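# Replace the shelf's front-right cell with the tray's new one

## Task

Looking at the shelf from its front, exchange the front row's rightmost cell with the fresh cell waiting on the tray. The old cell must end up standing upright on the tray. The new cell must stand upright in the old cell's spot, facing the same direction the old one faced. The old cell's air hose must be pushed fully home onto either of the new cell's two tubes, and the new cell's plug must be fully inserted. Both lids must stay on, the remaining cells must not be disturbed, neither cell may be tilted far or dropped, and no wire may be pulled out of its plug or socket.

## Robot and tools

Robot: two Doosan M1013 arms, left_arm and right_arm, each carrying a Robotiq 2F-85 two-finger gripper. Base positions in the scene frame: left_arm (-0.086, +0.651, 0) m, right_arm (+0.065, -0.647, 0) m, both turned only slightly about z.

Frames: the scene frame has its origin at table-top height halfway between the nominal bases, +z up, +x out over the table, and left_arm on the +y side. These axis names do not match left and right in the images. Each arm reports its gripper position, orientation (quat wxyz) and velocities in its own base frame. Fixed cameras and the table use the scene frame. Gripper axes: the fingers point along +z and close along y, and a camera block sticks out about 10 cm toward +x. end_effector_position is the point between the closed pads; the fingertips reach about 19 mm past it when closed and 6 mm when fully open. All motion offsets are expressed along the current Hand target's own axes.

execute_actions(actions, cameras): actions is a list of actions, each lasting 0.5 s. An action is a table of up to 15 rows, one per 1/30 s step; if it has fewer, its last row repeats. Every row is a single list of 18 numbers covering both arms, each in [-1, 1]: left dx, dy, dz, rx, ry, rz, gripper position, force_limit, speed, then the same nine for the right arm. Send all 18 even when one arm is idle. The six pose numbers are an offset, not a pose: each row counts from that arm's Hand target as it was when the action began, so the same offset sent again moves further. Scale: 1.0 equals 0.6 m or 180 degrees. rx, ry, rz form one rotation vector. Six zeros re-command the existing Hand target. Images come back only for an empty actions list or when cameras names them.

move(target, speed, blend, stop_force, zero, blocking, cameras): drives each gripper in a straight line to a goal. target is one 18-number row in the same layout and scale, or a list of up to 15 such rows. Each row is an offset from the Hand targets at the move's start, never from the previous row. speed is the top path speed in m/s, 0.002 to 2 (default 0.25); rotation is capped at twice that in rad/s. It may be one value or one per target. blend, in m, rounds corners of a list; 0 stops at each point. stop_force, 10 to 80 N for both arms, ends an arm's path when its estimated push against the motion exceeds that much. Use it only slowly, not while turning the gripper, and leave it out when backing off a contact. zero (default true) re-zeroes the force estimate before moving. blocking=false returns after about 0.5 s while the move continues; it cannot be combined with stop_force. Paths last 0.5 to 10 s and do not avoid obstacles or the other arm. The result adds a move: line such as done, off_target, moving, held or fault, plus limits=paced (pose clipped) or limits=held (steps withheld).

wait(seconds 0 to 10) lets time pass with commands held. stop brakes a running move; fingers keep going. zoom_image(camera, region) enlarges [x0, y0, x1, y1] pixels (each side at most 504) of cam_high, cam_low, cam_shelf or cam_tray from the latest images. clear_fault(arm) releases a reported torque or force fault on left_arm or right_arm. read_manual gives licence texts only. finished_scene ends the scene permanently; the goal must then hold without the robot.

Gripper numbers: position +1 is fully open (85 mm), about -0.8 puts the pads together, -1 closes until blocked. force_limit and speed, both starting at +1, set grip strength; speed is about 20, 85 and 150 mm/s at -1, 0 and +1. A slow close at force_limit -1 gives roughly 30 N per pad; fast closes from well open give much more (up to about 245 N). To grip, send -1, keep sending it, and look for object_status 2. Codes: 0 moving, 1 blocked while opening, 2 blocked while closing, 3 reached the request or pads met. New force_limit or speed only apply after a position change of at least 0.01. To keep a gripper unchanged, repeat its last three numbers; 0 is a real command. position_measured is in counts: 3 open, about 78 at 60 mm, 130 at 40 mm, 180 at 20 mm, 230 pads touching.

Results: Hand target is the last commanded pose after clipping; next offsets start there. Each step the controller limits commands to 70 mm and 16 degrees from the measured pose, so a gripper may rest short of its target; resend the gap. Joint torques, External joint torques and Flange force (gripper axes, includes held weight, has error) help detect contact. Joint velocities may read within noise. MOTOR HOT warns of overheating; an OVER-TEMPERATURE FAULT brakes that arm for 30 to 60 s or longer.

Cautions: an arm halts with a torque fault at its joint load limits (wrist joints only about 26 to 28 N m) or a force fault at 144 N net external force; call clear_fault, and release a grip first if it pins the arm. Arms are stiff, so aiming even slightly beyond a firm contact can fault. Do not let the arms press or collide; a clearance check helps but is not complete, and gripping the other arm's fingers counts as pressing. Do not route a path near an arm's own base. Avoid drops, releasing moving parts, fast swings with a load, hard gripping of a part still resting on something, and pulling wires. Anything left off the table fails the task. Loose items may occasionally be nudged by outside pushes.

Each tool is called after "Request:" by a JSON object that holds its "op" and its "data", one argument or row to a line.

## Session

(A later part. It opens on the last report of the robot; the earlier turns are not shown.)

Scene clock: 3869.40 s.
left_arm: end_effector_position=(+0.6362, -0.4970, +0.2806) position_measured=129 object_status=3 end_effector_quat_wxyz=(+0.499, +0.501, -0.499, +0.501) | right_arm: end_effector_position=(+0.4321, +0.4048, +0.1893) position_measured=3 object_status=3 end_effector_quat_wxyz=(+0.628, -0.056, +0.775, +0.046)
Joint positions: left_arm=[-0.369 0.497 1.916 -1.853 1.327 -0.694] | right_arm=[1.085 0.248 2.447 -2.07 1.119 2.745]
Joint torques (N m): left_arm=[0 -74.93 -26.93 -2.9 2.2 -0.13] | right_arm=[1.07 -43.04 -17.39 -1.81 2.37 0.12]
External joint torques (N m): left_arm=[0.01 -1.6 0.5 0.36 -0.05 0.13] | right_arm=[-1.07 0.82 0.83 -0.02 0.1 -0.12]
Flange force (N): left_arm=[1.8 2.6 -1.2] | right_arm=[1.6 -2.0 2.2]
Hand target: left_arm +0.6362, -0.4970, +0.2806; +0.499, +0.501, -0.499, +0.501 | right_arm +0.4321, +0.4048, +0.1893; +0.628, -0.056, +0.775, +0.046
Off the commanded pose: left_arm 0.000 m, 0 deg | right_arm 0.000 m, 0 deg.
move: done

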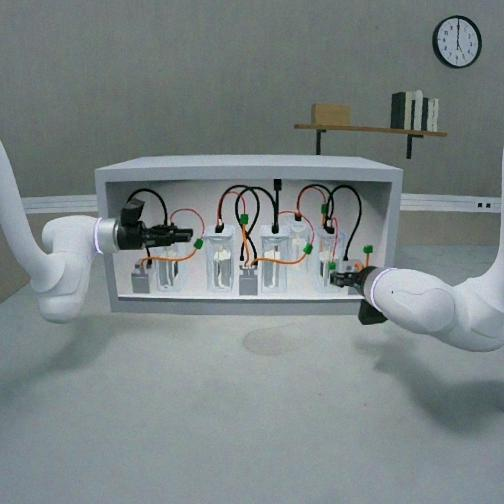

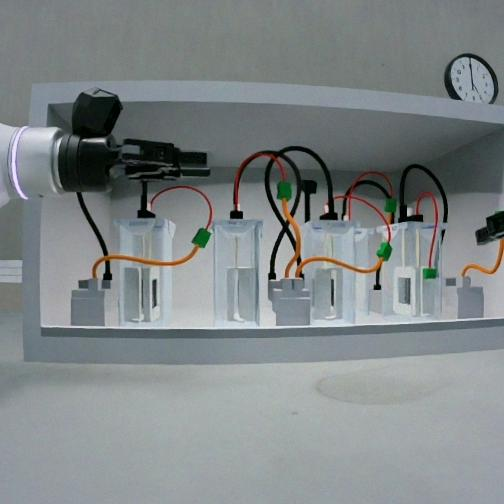

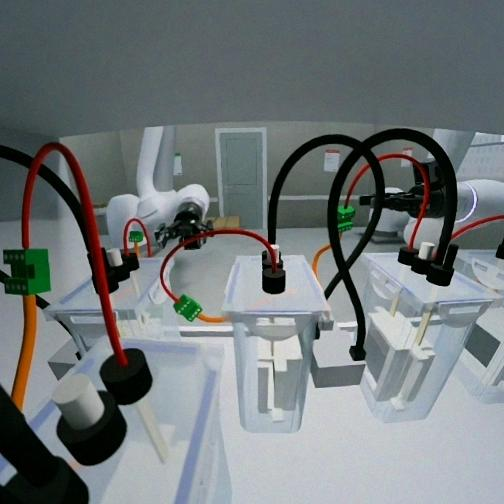

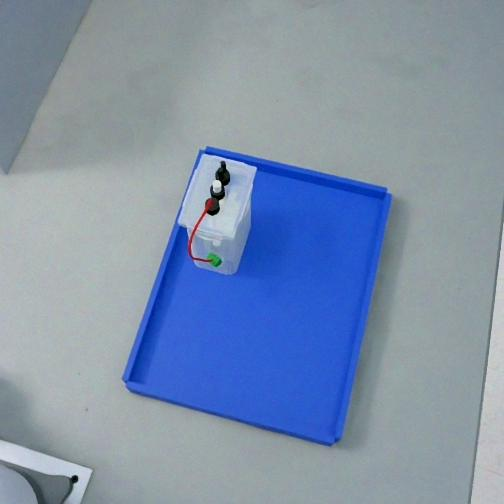

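Request:
{"op": "move", "data": {
  "target": [0,0,0,0,0,0,0,0.8,-1,0.0243,0.01,-0.114,0,0,0,1,0.7,-1],
  "speed": 0.08,
  "cameras": ["cam_high","cam_low","cam_shelf"]
}}

Request:
{"op": "zoom_image", "data": {
  "camera": "cam_low",
  "region": [380, 150, 504, 340]
}}

Request:
{"op": "zoom_image", "data": {
  "camera": "cam_shelf",
  "region": [50, 180, 200, 330]
}}

Request:
{"op": "zoom_image", "data": {
  "camera": "cam_high",
  "region": [300, 200, 420, 320]
}}

Scene clock: 3897.90 s.
left_arm: end_effector_position=(+0.6362, -0.4970, +0.2806) position_measured=129 object_status=3 end_effector_quat_wxyz=(+0.499, +0.501, -0.499, +0.501) | right_arm: end_effector_position=(+0.3621, +0.4006, +0.1892) position_measured=3 object_status=3 end_effector_quat_wxyz=(+0.628, -0.056, +0.775, +0.046)
Joint positions: left_arm=[-0.369 0.497 1.916 -1.853 1.327 -0.694] | right_arm=[1.251 0.22 2.493 -1.914 1.19 2.731]
Joint torques (N m): left_arm=[0.35 -75.18 -27.02 -2.86 2.14 -0.13] | right_arm=[0.92 -39.38 -15.93 -1.52 2.44 -0.05]
External joint torques (N m): left_arm=[-0.28 -1.11 0.59 0.32 -0.01 0.13] | right_arm=[-0.99 1.55 0.73 -0.08 0.01 0.05]
Flange force (N): left_arm=[1.1 2.4 -0.7] | right_arm=[3.7 -0.9 3.6]
Hand target: left_arm +0.6362, -0.4970, +0.2806; +0.499, +0.501, -0.499, +0.501 | right_arm +0.3621, +0.4006, +0.1892; +0.628, -0.056, +0.775, +0.046
Off the commanded pose: left_arm 0.000 m, 0 deg | right_arm 0.000 m, 0 deg.
move: done
Images, in order (width x height): cam_high 504x504, cam_low 504x504, cam_shelf 504x504.

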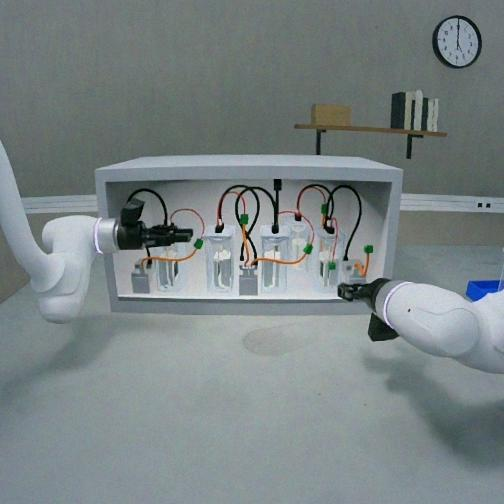

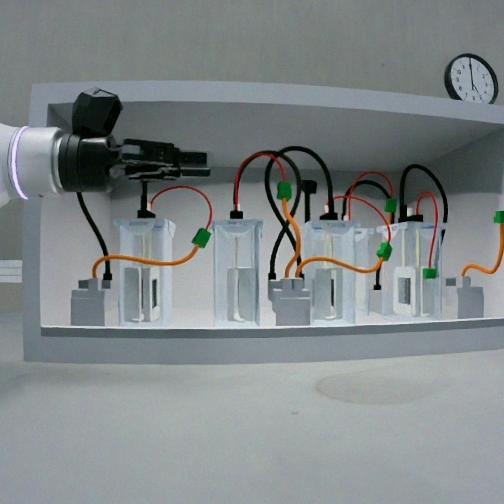

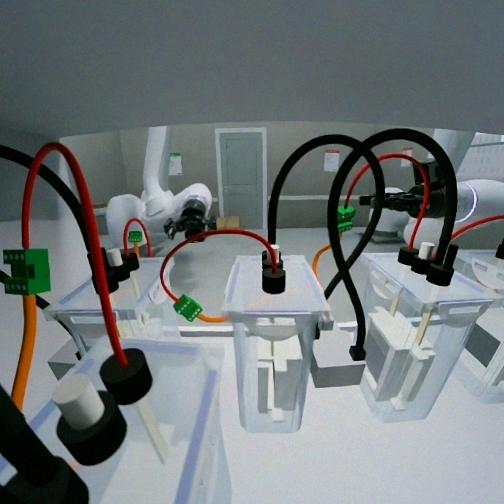

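Scaled by 2.653 from the camera's 504x504 image, which has a finer 720x720 frame.

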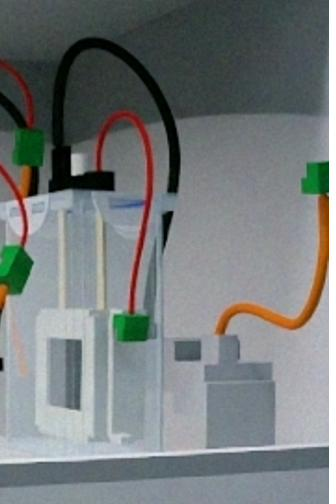

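Scaled by 3.360 from the camera's 504x504 image, which has a finer 720x720 frame.

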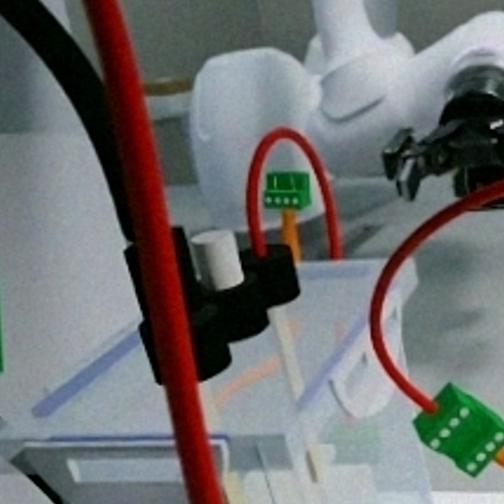

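Scaled by 4.200 from the camera's 504x504 image, which has a finer 720x720 frame.

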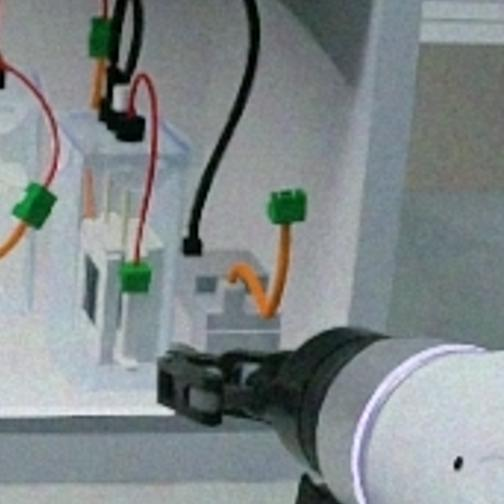

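Request:
{"op": "move", "data": {
  "target": [0,0,0,0,0,0,0,0.8,-1,0.0173,-0.0257,0.3217,0.0323,-0.0678,0.007,0,0.7,-1],
  "speed": 0.12,
  "cameras": ["cam_high","cam_low","cam_shelf"]
}}

Request:
{"op": "zoom_image", "data": {
  "camera": "cam_low",
  "region": [380, 200, 504, 340]
}}

Request:
{"op": "zoom_image", "data": {
  "camera": "cam_high",
  "region": [300, 210, 390, 300]
}}

Request:
{"op": "zoom_image", "data": {
  "camera": "cam_shelf",
  "region": [80, 230, 230, 380]
}}

Scene clock: 4071.67 s.
left_arm: end_effector_position=(+0.6362, -0.4970, +0.2806) position_measured=129 object_status=3 end_effector_quat_wxyz=(+0.499, +0.501, -0.499, +0.501) | right_arm: end_effector_position=(+0.5490, +0.4123, +0.1389) position_measured=129 object_status=0 end_effector_quat_wxyz=(+0.708, -0.010, +0.706, +0.019)
Joint positions: left_arm=[-0.369 0.497 1.916 -1.853 1.327 -0.694] | right_arm=[0.921 0.561 2.315 -2.246 1.406 2.947]
Joint torques (N m): left_arm=[-0.1 -75.29 -27 -2.92 2.17 -0.12] | right_arm=[1.51 -65.9 -10.7 -1.24 2.72 0.1]
External joint torques (N m): left_arm=[0.16 -1.97 0.35 0.35 -0.01 0.12] | right_arm=[-1.53 0.62 1.02 -0.03 0 -0.1]
Flange force (N): left_arm=[2.3 2.6 -1.5] | right_arm=[1.1 -3.3 1.6]
Hand target: left_arm +0.6362, -0.4970, +0.2806; +0.499, +0.501, -0.499, +0.501 | right_arm +0.5490, +0.4123, +0.1389; +0.708, -0.010, +0.706, +0.019
Off the commanded pose: left_arm 0.000 m, 0 deg | right_arm 0.000 m, 0 deg.
move: done
Images, in order (width x height): cam_high 504x504, cam_low 504x504, cam_shelf 504x504.

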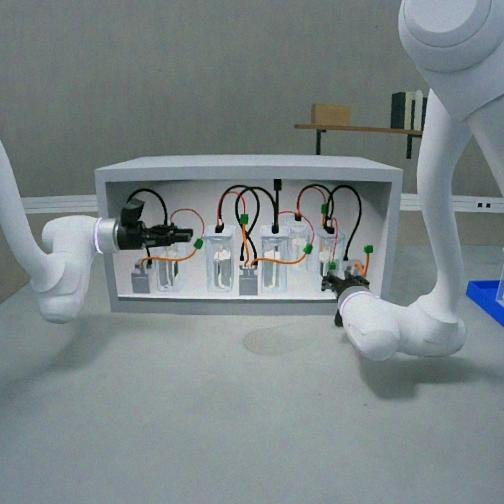

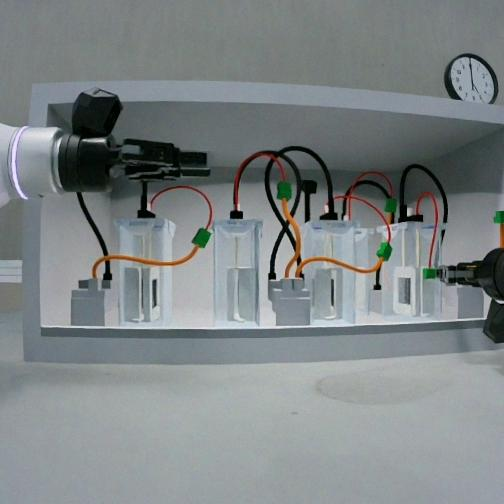

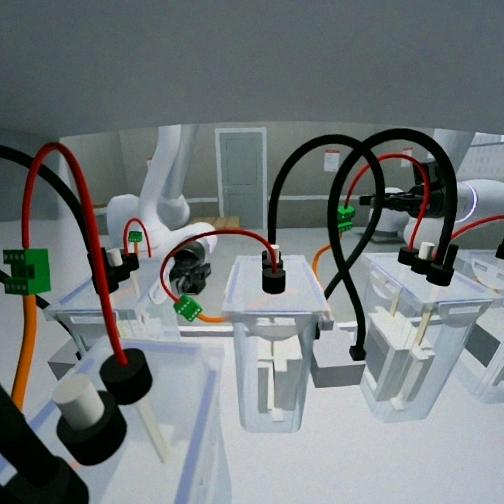

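Scaled by 3.600 from the camera's 504x504 image, which has a finer 720x720 frame.

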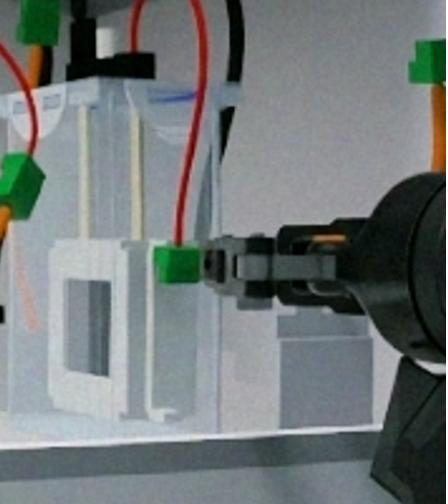

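Scaled by 5.600 from the camera's 504x504 image, which has a finer 720x720 frame.

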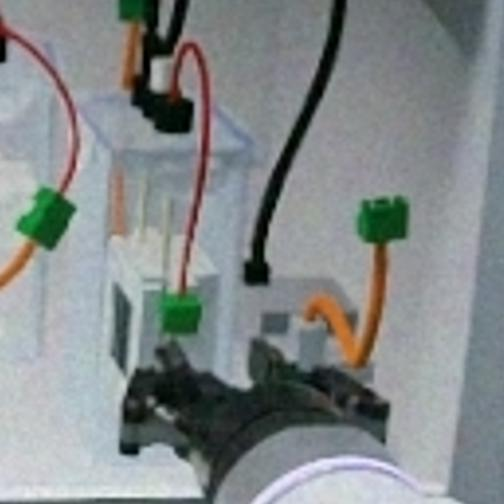

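Scaled by 3.360 from the camera's 504x504 image, which has a finer 720x720 frame.

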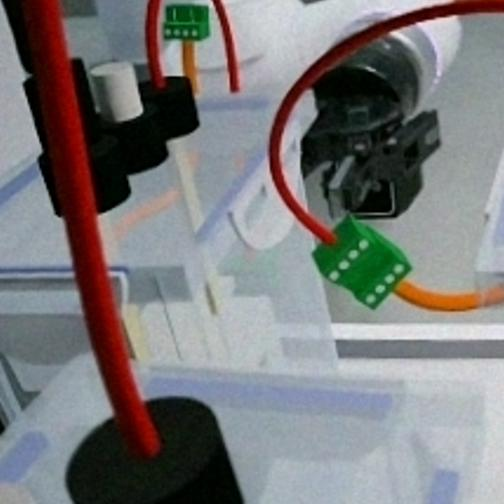

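Request:
{"op": "move", "data": {
  "target": [0,0,0,0,0,0,0,0.8,-1,0.0025,0.0033,0.1033,0,0,0,0,0.7,-1],
  "speed": 0.04,
  "stop_force": 10,
  "cameras": ["cam_high","cam_low"]
}}

Request:
{"op": "zoom_image", "data": {
  "camera": "cam_low",
  "region": [380, 200, 504, 340]
}}

Request:
{"op": "zoom_image", "data": {
  "camera": "cam_high",
  "region": [300, 210, 390, 300]
}}

Scene clock: 4090.77 s.
left_arm: end_effector_position=(+0.6362, -0.4970, +0.2806) position_measured=129 object_status=3 end_effector_quat_wxyz=(+0.499, +0.501, -0.499, +0.501) | right_arm: end_effector_position=(+0.6108, +0.4169, +0.1377) position_measured=129 object_status=3 end_effector_quat_wxyz=(+0.708, -0.010, +0.706, +0.019)
Joint positions: left_arm=[-0.369 0.497 1.916 -1.853 1.327 -0.694] | right_arm=[0.831 0.588 2.24 -2.328 1.355 2.927]
Joint torques (N m): left_arm=[-0.12 -75.13 -27.1 -2.87 2.17 -0.13] | right_arm=[1.68 -70.37 -12.98 -1.51 2.68 0.02]
External joint torques (N m): left_arm=[0.2 -2.02 0.46 0.31 0 0.13] | right_arm=[-1.63 -0.38 0.76 -0.03 0.05 -0.02]
Flange force (N): left_arm=[2.3 2.9 -1.6] | right_arm=[-0.8 -3.5 1.1]
Hand target: left_arm +0.6362, -0.4970, +0.2806; +0.499, +0.501, -0.499, +0.501 | right_arm +0.6108, +0.4169, +0.1377; +0.708, -0.010, +0.706, +0.019
Off the commanded pose: left_arm 0.000 m, 0 deg | right_arm 0.000 m, 0 deg.
move: done
Images, in order (width x height): cam_high 504x504, cam_low 504x504.

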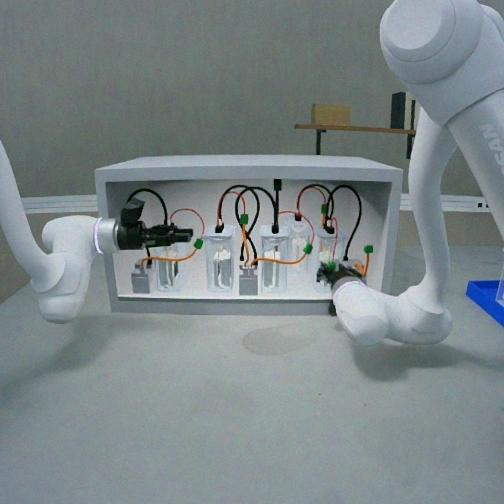

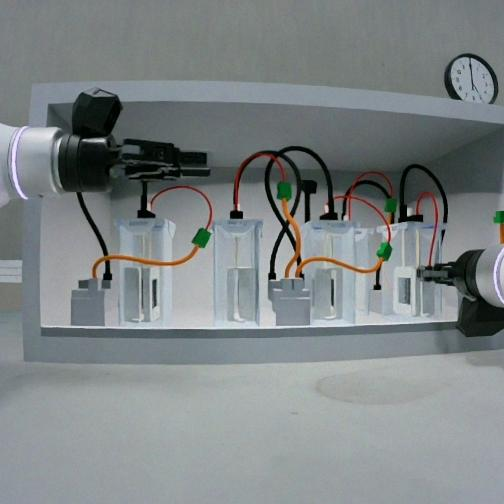

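Scaled by 3.600 from the camera's 504x504 image, which has a finer 720x720 frame.

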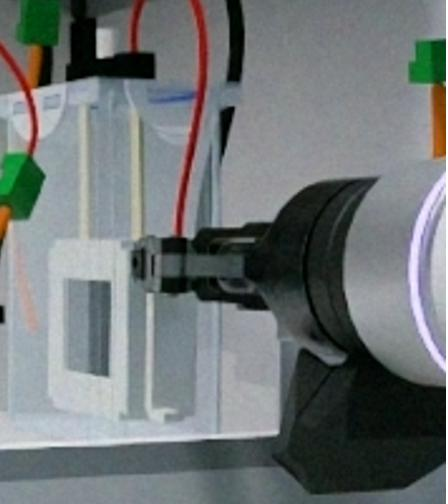

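Scaled by 5.600 from the camera's 504x504 image, which has a finer 720x720 frame.

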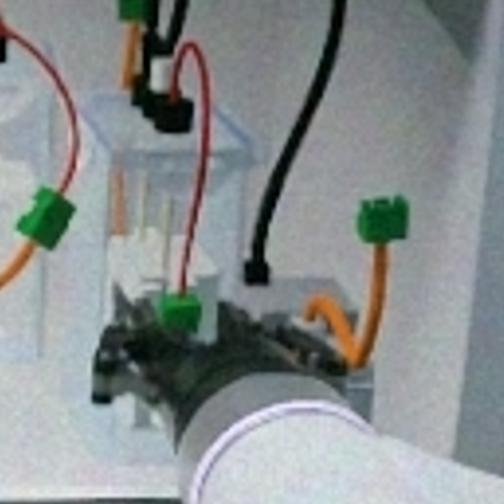

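Request:
{"op": "move", "data": {
  "target": [0,0,0,0,0,0,0,0.8,-1,-0.0138,0,0.0027,0,0.111,0,0,0.7,-1],
  "speed": 0.04,
  "cameras": ["cam_high","cam_low"]
}}

Request:
{"op": "zoom_image", "data": {
  "camera": "cam_low",
  "region": [390, 220, 474, 320]
}}

Request:
{"op": "zoom_image", "data": {
  "camera": "cam_high",
  "region": [300, 220, 370, 290]
}}

Scene clock: 4140.97 s.
left_arm: end_effector_position=(+0.6362, -0.4970, +0.2806) position_measured=129 object_status=3 end_effector_quat_wxyz=(+0.499, +0.501, -0.499, +0.501) | right_arm: end_effector_position=(+0.6124, +0.4169, +0.1459) position_measured=129 object_status=3 end_effector_quat_wxyz=(+0.575, -0.014, +0.818, +0.017)
Joint positions: left_arm=[-0.369 0.497 1.916 -1.853 1.327 -0.694] | right_arm=[0.804 0.4 2.203 -2.139 0.875 2.677]
Joint torques (N m): left_arm=[0.18 -75.16 -27.05 -2.95 2.22 -0.1] | right_arm=[1.57 -62.21 -21.05 -2.05 2.24 -0.02]
External joint torques (N m): left_arm=[-0.15 -1.52 0.52 0.4 -0.07 0.1] | right_arm=[-1.57 0.77 0.37 -0.08 0.06 0.02]
Flange force (N): left_arm=[1.8 2.6 -1.0] | right_arm=[0.8 -2.3 2.6]
Hand target: left_arm +0.6362, -0.4970, +0.2806; +0.499, +0.501, -0.499, +0.501 | right_arm +0.6124, +0.4169, +0.1460; +0.575, -0.014, +0.818, +0.017
Off the commanded pose: left_arm 0.000 m, 0 deg | right_arm 0.000 m, 0 deg.
move: done
Images, in order (width x height): cam_high 504x504, cam_low 504x504.

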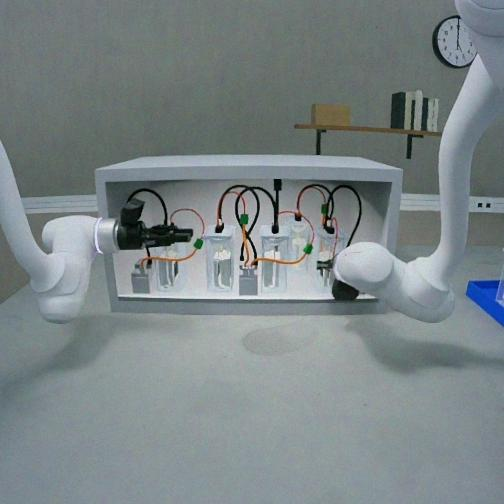

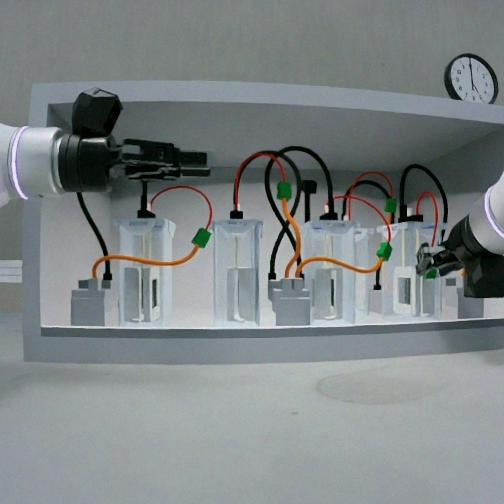

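Scaled by 5.040 from the camera's 504x504 image, which has a finer 720x720 frame.

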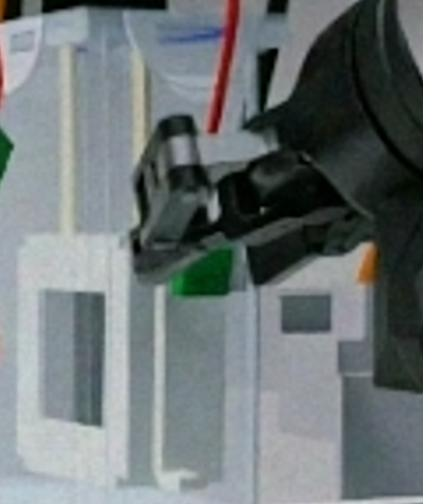

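Scaled by 7.200 from the camera's 504x504 image, which has a finer 720x720 frame.

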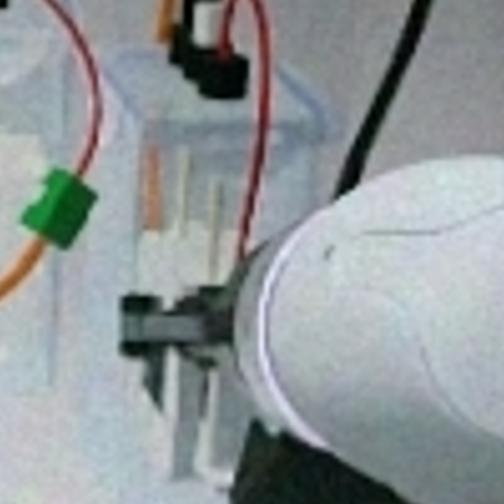

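Request:
{"op": "move", "data": {
  "target": [0,0,0,0,0,0,0,0.8,-1,0.0031,0,0.0011,0,0,0,0,0.7,-1],
  "speed": 0.03
}}

Request:
{"op": "execute_actions", "data": {
  "actions": [
    [[0,0,0,0,0,0,0,0.8,-1,0,0,0,0,0,0,-1,0.9,-1]],
    [[0,0,0,0,0,0,0,0.8,-1,0,0,0,0,0,0,-1,0.9,-1]],
    [[0,0,0,0,0,0,0,0.8,-1,0,0,0,0,0,0,-1,0.9,-1]]
  ],
  "cameras": ["cam_high","cam_low"]
}}

Request:
{"op": "zoom_image", "data": {
  "camera": "cam_low",
  "region": [390, 220, 474, 320]
}}

Scene clock: 4157.37 s.
left_arm: end_effector_position=(+0.6362, -0.4970, +0.2806) position_measured=129 object_status=3 end_effector_quat_wxyz=(+0.499, +0.501, -0.499, +0.501) | right_arm: end_effector_position=(+0.6124, +0.4169, +0.1440) position_measured=129 object_status=3 end_effector_quat_wxyz=(+0.575, -0.014, +0.818, +0.017)
Joint positions: left_arm=[-0.369 0.497 1.916 -1.853 1.327 -0.694] | right_arm=[0.804 0.403 2.204 -2.141 0.877 2.682]
Joint torques (N m): left_arm=[0.25 -74.74 -27.02 -2.89 2.14 -0.13] | right_arm=[1.31 -62.44 -20.98 -2.05 2.27 0.09]
External joint torques (N m): left_arm=[-0.3 -2.27 0.41 0.33 0.03 0.14] | right_arm=[-1.33 0.9 0.52 -0.05 0.04 -0.09]
Flange force (N): left_arm=[2.6 3.3 -1.0] | right_arm=[0.9 -1.9 2.2]
Hand target: left_arm +0.6362, -0.4970, +0.2806; +0.499, +0.501, -0.499, +0.501 | right_arm +0.6124, +0.4169, +0.1440; +0.575, -0.014, +0.818, +0.017
Off the commanded pose: left_arm 0.000 m, 0 deg | right_arm 0.000 m, 0 deg.
move: done

Scene clock: 4159.07 s.
left_arm: end_effector_position=(+0.6362, -0.4970, +0.2806) position_measured=129 object_status=3 end_effector_quat_wxyz=(+0.499, +0.501, -0.499, +0.501) | right_arm: end_effector_position=(+0.6124, +0.4169, +0.1440) position_measured=184 object_status=2 end_effector_quat_wxyz=(+0.575, -0.014, +0.818, +0.017)
Joint positions: left_arm=[-0.369 0.497 1.916 -1.853 1.327 -0.694] | right_arm=[0.804 0.403 2.204 -2.141 0.877 2.682]
Joint torques (N m): left_arm=[0.07 -74.85 -27.06 -2.94 2.15 -0.08] | right_arm=[-0.25 -61.64 -22.13 -2.06 2.47 0.09]
External joint torques (N m): left_arm=[0.01 -2.16 0.5 0.39 0 0.09] | right_arm=[0.37 -0.19 1.59 -0.04 -0.16 -0.09]
External joint torques at the end of the 1st action: left_arm=[0.23 -2.46 0.35 0.35 0 0.11] | right_arm=[-1.14 -0.04 0.9 -0.03 0.07 -0.03]
External joint torques at the end of the 2nd action: left_arm=[0.1 -1.74 0.58 0.38 -0.03 0.1] | right_arm=[-0.96 0.77 0.88 -0.05 0.13 -0.01]
Flange force (N): left_arm=[2.6 3.2 -1.5] | right_arm=[0.7 -1.9 -2.4]
Flange force at the end of the 1st action (N): left_arm=[3.0 3.1 -1.8] | right_arm=[0.1 -2.9 0.3]
Flange force at the end of the 2nd action (N): left_arm=[2.0 2.8 -1.5] | right_arm=[1.5 -2.0 1.2]
Hand target: left_arm +0.6362, -0.4970, +0.2806; +0.499, +0.501, -0.499, +0.501 | right_arm +0.6124, +0.4169, +0.1440; +0.575, -0.014, +0.818, +0.017
Off the commanded pose: left_arm 0.000 m, 0 deg | right_arm 0.000 m, 0 deg.
Images, in order (width x height): cam_high 504x504, cam_low 504x504.

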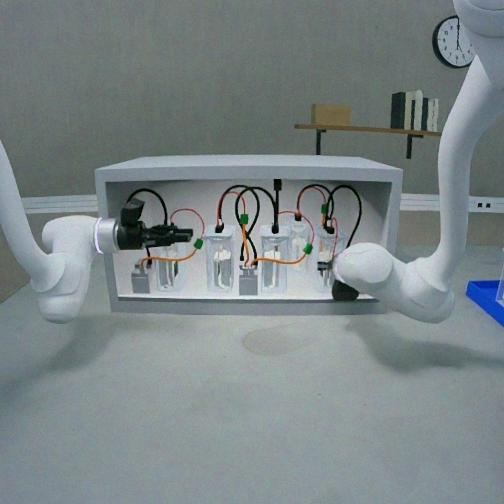

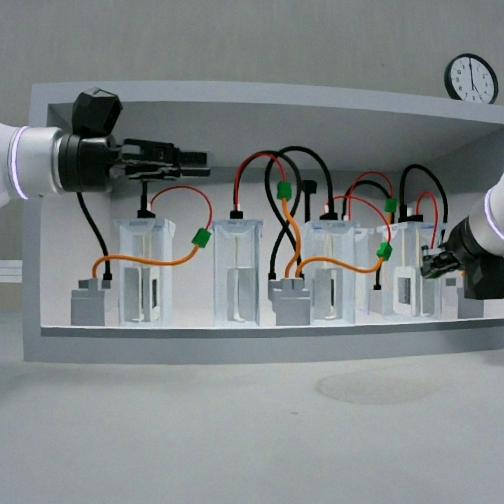

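Scaled by 5.040 from the camera's 504x504 image, which has a finer 720x720 frame.

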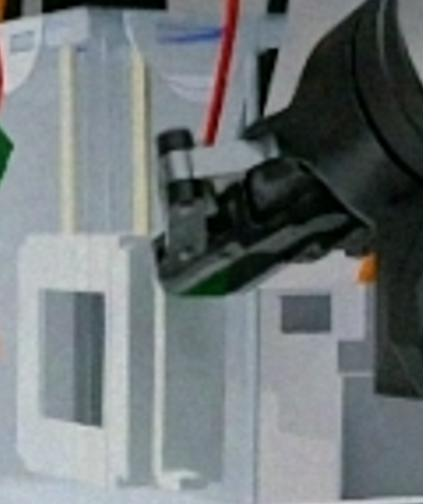

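Request:
{"op": "move", "data": {
  "target": [
    [0,0,0,0,0,0,0,0.8,-1,-0.003,-0.005,-0.0697,0,0,0,-1,0.9,-1],
    [0,0,0,0,0,0,0,0.8,-1,-0.2295,-0.005,-0.1787,0,0,0,-1,0.9,-1],
    [0,0,0,0,0,0,0,0.8,-1,-0.1975,-0.12,-0.2663,0,0,0,-1,0.9,-1]
  ],
  "speed": 0.08,
  "blend": 0.015,
  "cameras": ["all"]
}}

Request:
{"op": "zoom_image", "data": {
  "camera": "cam_low",
  "region": [400, 130, 504, 290]
}}

Request:
{"op": "zoom_image", "data": {
  "camera": "cam_shelf",
  "region": [50, 170, 210, 330]
}}

Request:
{"op": "zoom_image", "data": {
  "camera": "cam_high",
  "region": [300, 180, 420, 300]
}}

Scene clock: 4185.63 s.
left_arm: end_effector_position=(+0.6362, -0.4970, +0.2806) position_measured=129 object_status=3 end_effector_quat_wxyz=(+0.499, +0.501, -0.499, +0.501) | right_arm: end_effector_position=(+0.5054, +0.3384, +0.3087) position_measured=184 object_status=2 end_effector_quat_wxyz=(+0.575, -0.013, +0.818, +0.017)
Joint positions: left_arm=[-0.369 0.497 1.916 -1.853 1.327 -0.694] | right_arm=[0.861 -0.037 2.321 -1.809 0.782 2.258]
Joint torques (N m): left_arm=[0.19 -75.23 -26.97 -2.91 2.17 -0.19] | right_arm=[0.86 -28.98 -31.55 -2.17 1.67 0.1]
External joint torques (N m): left_arm=[-0.02 -1.76 0.35 0.36 -0.01 0.19] | right_arm=[-0.79 1.2 0.15 -0.04 -0.04 -0.1]
Flange force (N): left_arm=[1.9 2.6 -1.2] | right_arm=[0.6 0.0 3.0]
Hand target: left_arm +0.6362, -0.4970, +0.2806; +0.499, +0.501, -0.499, +0.501 | right_arm +0.5054, +0.3384, +0.3087; +0.575, -0.014, +0.818, +0.017
Off the commanded pose: left_arm 0.000 m, 0 deg | right_arm 0.000 m, 0 deg.
move: done

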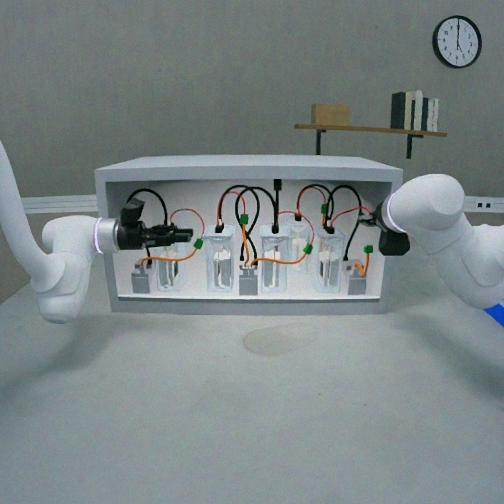

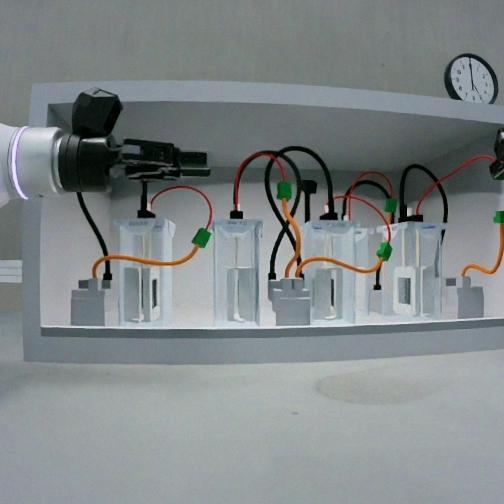

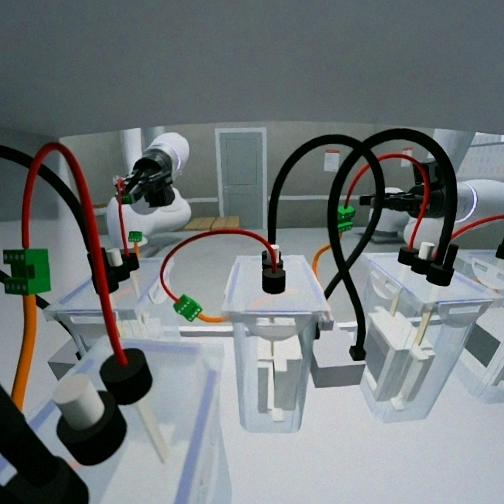

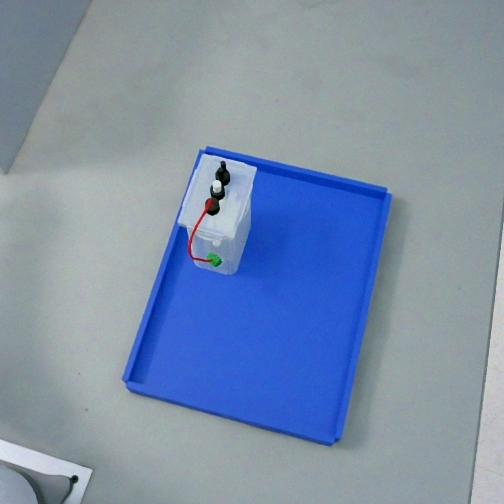

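Scaled by 3.150 from the camera's 504x504 image, which has a finer 720x720 frame.

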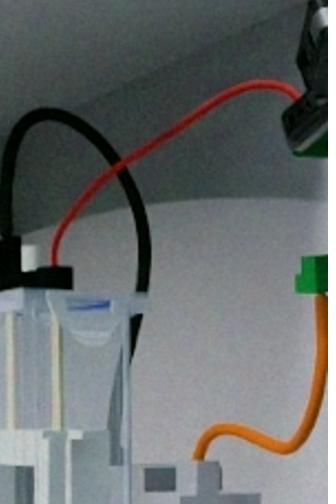

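Scaled by 3.150 from the camera's 504x504 image, which has a finer 720x720 frame.

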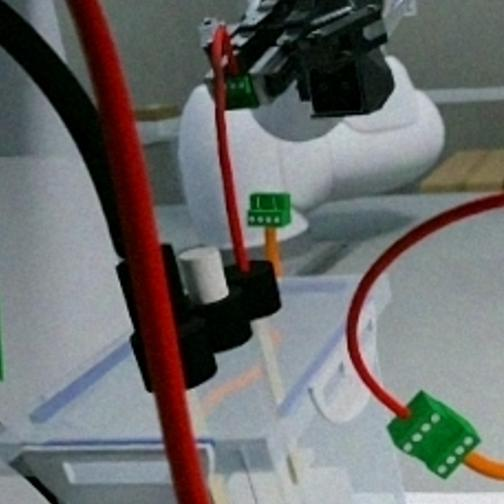

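Scaled by 4.200 from the camera's 504x504 image, which has a finer 720x720 frame.

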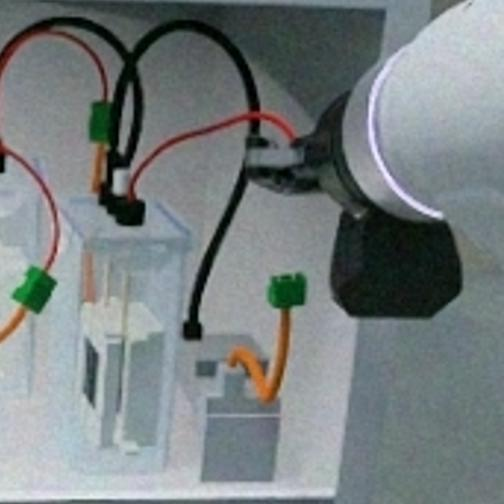

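Request:
{"op": "move", "data": {
  "target": [-0.1002,-0.0642,0.6297,0,0,0,-0.25,0.8,-1,0,0,0,0,0,0,-1,0.9,-1],
  "speed": 0.15,
  "cameras": ["all"]
}}

Request:
{"op": "zoom_image", "data": {
  "camera": "cam_shelf",
  "region": [50, 170, 210, 330]
}}

Request:
{"op": "zoom_image", "data": {
  "camera": "cam_high",
  "region": [280, 180, 400, 300]
}}

Scene clock: 4228.80 s.
left_arm: end_effector_position=(+0.6756, -0.8747, +0.2204) position_measured=160 object_status=3 end_effector_quat_wxyz=(+0.499, +0.501, -0.499, +0.501) | right_arm: end_effector_position=(+0.5054, +0.3384, +0.3087) position_measured=184 object_status=2 end_effector_quat_wxyz=(+0.575, -0.014, +0.818, +0.017)
Joint positions: left_arm=[-0.754 0.83 1.418 -2.105 1.006 -0.735] | right_arm=[0.861 -0.037 2.321 -1.809 0.782 2.258]
Joint torques (N m): left_arm=[-0.35 -109.32 -33.64 -3.64 2.12 -0.17] | right_arm=[1.07 -29.47 -31.72 -2.16 1.8 0.03]
External joint torques (N m): left_arm=[0.38 -1.5 0.63 0.32 -0.04 0.17] | right_arm=[-1.1 2.14 0.39 -0.04 -0.17 -0.03]
Flange force (N): left_arm=[1.4 2.2 -2.8] | right_arm=[1.8 0.1 5.0]
Hand target: left_arm +0.6756, -0.8748, +0.2204; +0.499, +0.501, -0.499, +0.501 | right_arm +0.5054, +0.3384, +0.3087; +0.575, -0.014, +0.818, +0.017
Off the commanded pose: left_arm 0.000 m, 0 deg | right_arm 0.000 m, 0 deg.
move: done

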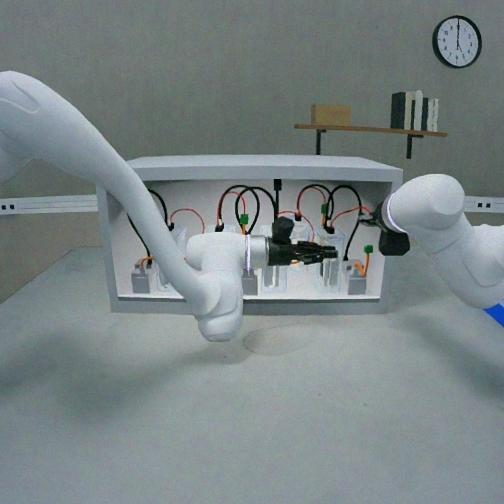

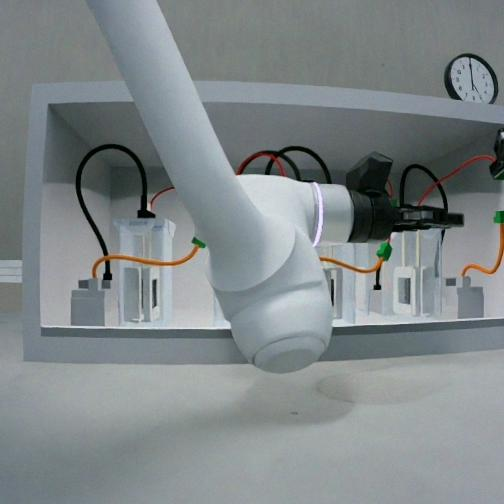

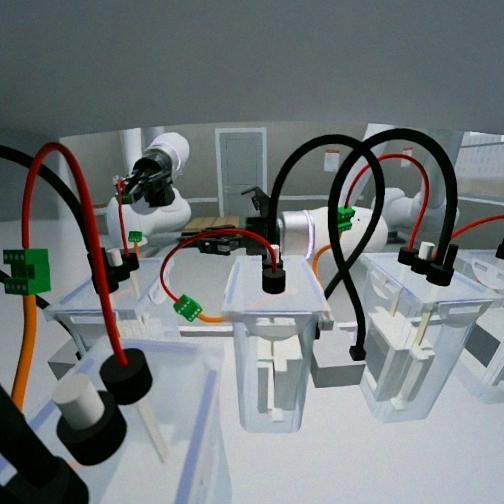

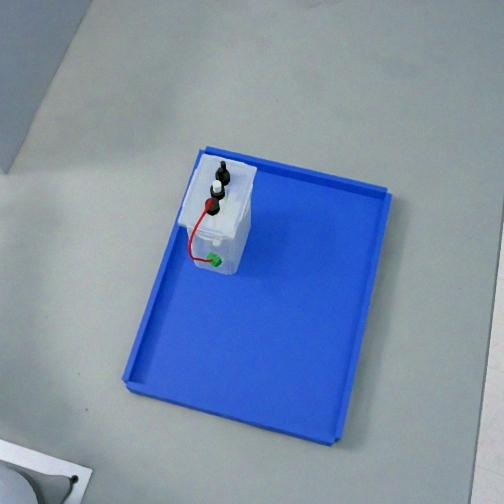

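Scaled by 3.150 from the camera's 504x504 image, which has a finer 720x720 frame.

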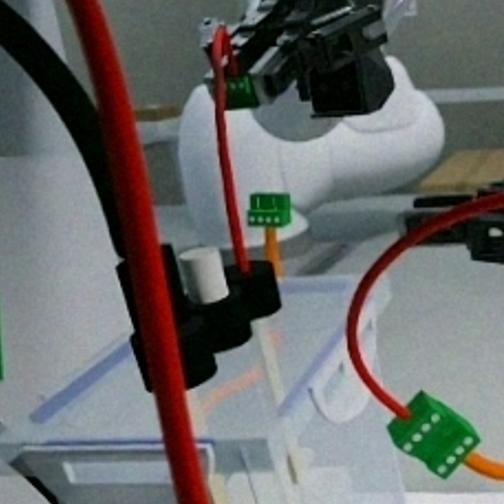

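Scaled by 4.200 from the camera's 504x504 image, which has a finer 720x720 frame.

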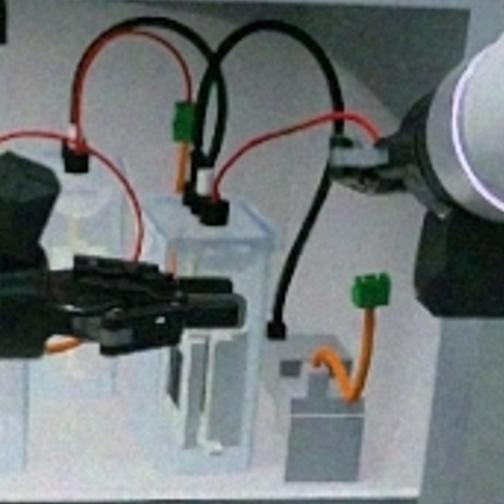

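Request:
{"op": "zoom_image", "data": {
  "camera": "cam_shelf",
  "region": [120, 210, 220, 280]
}}

Request:
{"op": "zoom_image", "data": {
  "camera": "cam_low",
  "region": [400, 180, 504, 260]
}}

Scaled by 5.040 from the camera's 504x504 image, which has a finer 720x720 frame.

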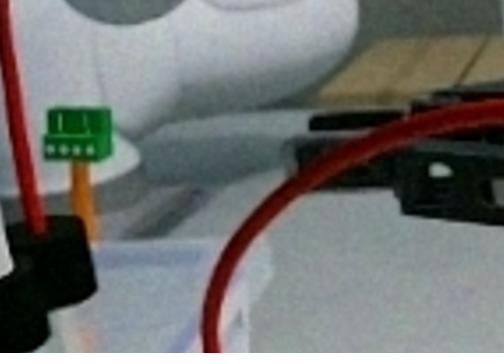

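Scaled by 4.846 from the camera's 504x504 image, which has a finer 720x720 frame.

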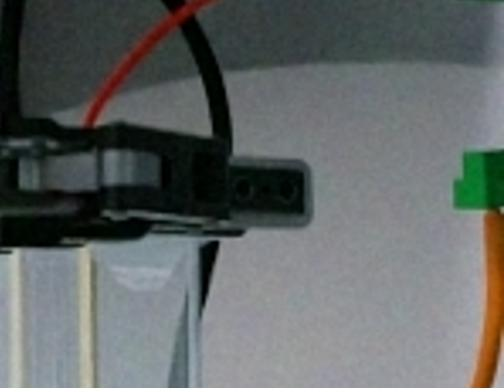

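Request:
{"op": "move", "data": {
  "target": [-0.005,0.0,0.11,0,0,0,-0.25,0.8,-1,0,0,0,0,0,0,-1,0.9,-1],
  "speed": 0.08,
  "cameras": ["cam_high","cam_low","cam_shelf"]
}}

Request:
{"op": "zoom_image", "data": {
  "camera": "cam_shelf",
  "region": [100, 190, 200, 260]
}}

Request:
{"op": "zoom_image", "data": {
  "camera": "cam_low",
  "region": [424, 170, 504, 250]
}}

Request:
{"op": "zoom_image", "data": {
  "camera": "cam_high",
  "region": [300, 200, 400, 290]
}}

Scene clock: 4269.27 s.
left_arm: end_effector_position=(+0.6758, -0.9407, +0.2174) position_measured=160 object_status=3 end_effector_quat_wxyz=(+0.499, +0.501, -0.499, +0.501) | right_arm: end_effector_position=(+0.5054, +0.3384, +0.3087) position_measured=184 object_status=2 end_effector_quat_wxyz=(+0.575, -0.014, +0.818, +0.017)
Joint positions: left_arm=[-0.805 0.892 1.297 -2.116 0.941 -0.771] | right_arm=[0.861 -0.037 2.321 -1.809 0.782 2.258]
Joint torques (N m): left_arm=[0.3 -115.68 -35.58 -3.75 2.09 -0.1] | right_arm=[1.3 -29.32 -31.36 -2.17 1.79 0.1]
External joint torques (N m): left_arm=[-0.37 -1.12 0.76 0.34 -0.08 0.1] | right_arm=[-1.25 1.67 0.03 -0.03 -0.16 -0.1]
Flange force (N): left_arm=[1.1 2.6 -2.3] | right_arm=[0.6 -0.2 4.6]
Hand target: left_arm +0.6757, -0.9408, +0.2174; +0.499, +0.501, -0.499, +0.501 | right_arm +0.5054, +0.3384, +0.3087; +0.575, -0.014, +0.818, +0.017
Off the commanded pose: left_arm 0.000 m, 0 deg | right_arm 0.000 m, 0 deg.
move: done
Images, in order (width x height): cam_high 504x504, cam_low 504x504, cam_shelf 504x504.

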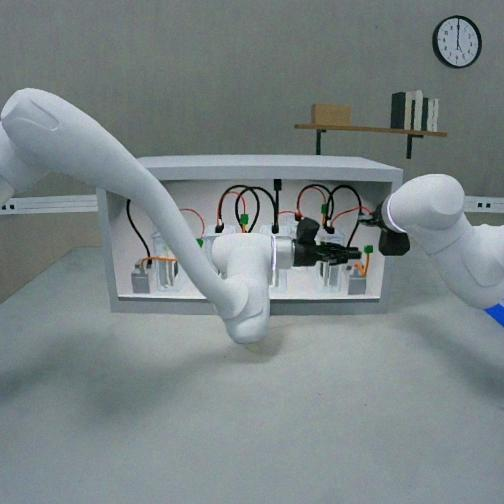

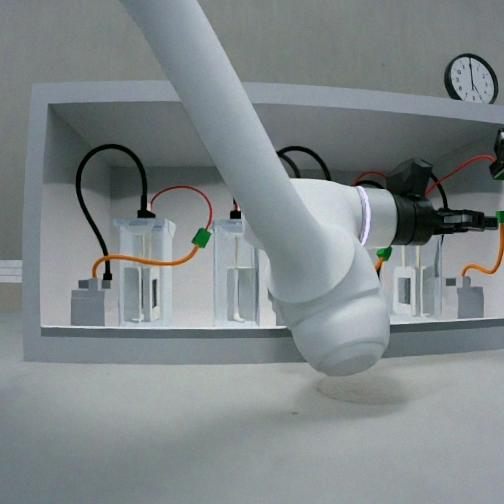

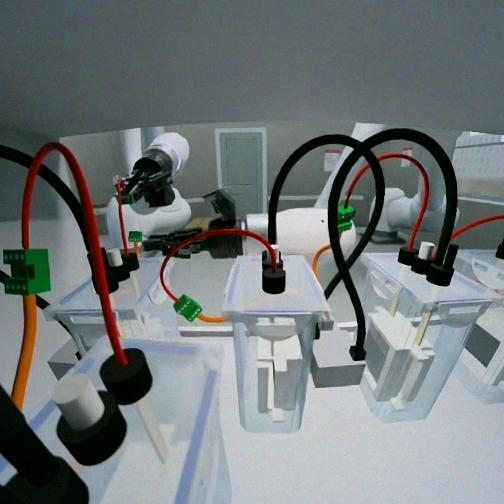

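Scaled by 5.040 from the camera's 504x504 image, which has a finer 720x720 frame.

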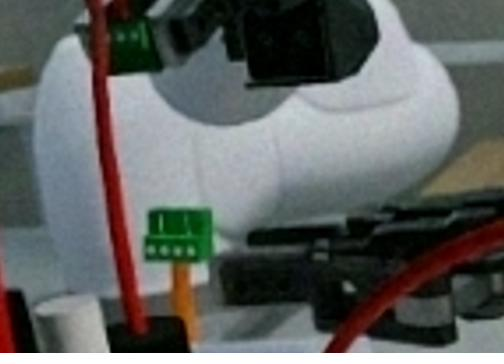

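Scaled by 6.300 from the camera's 504x504 image, which has a finer 720x720 frame.

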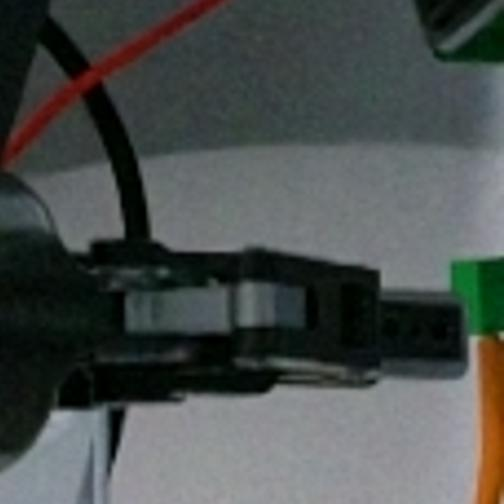

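Scaled by 5.040 from the camera's 504x504 image, which has a finer 720x720 frame.

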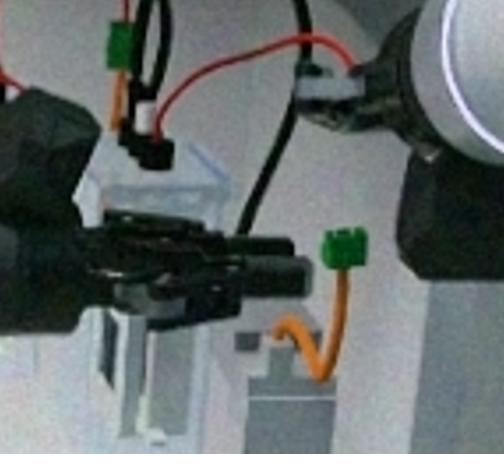

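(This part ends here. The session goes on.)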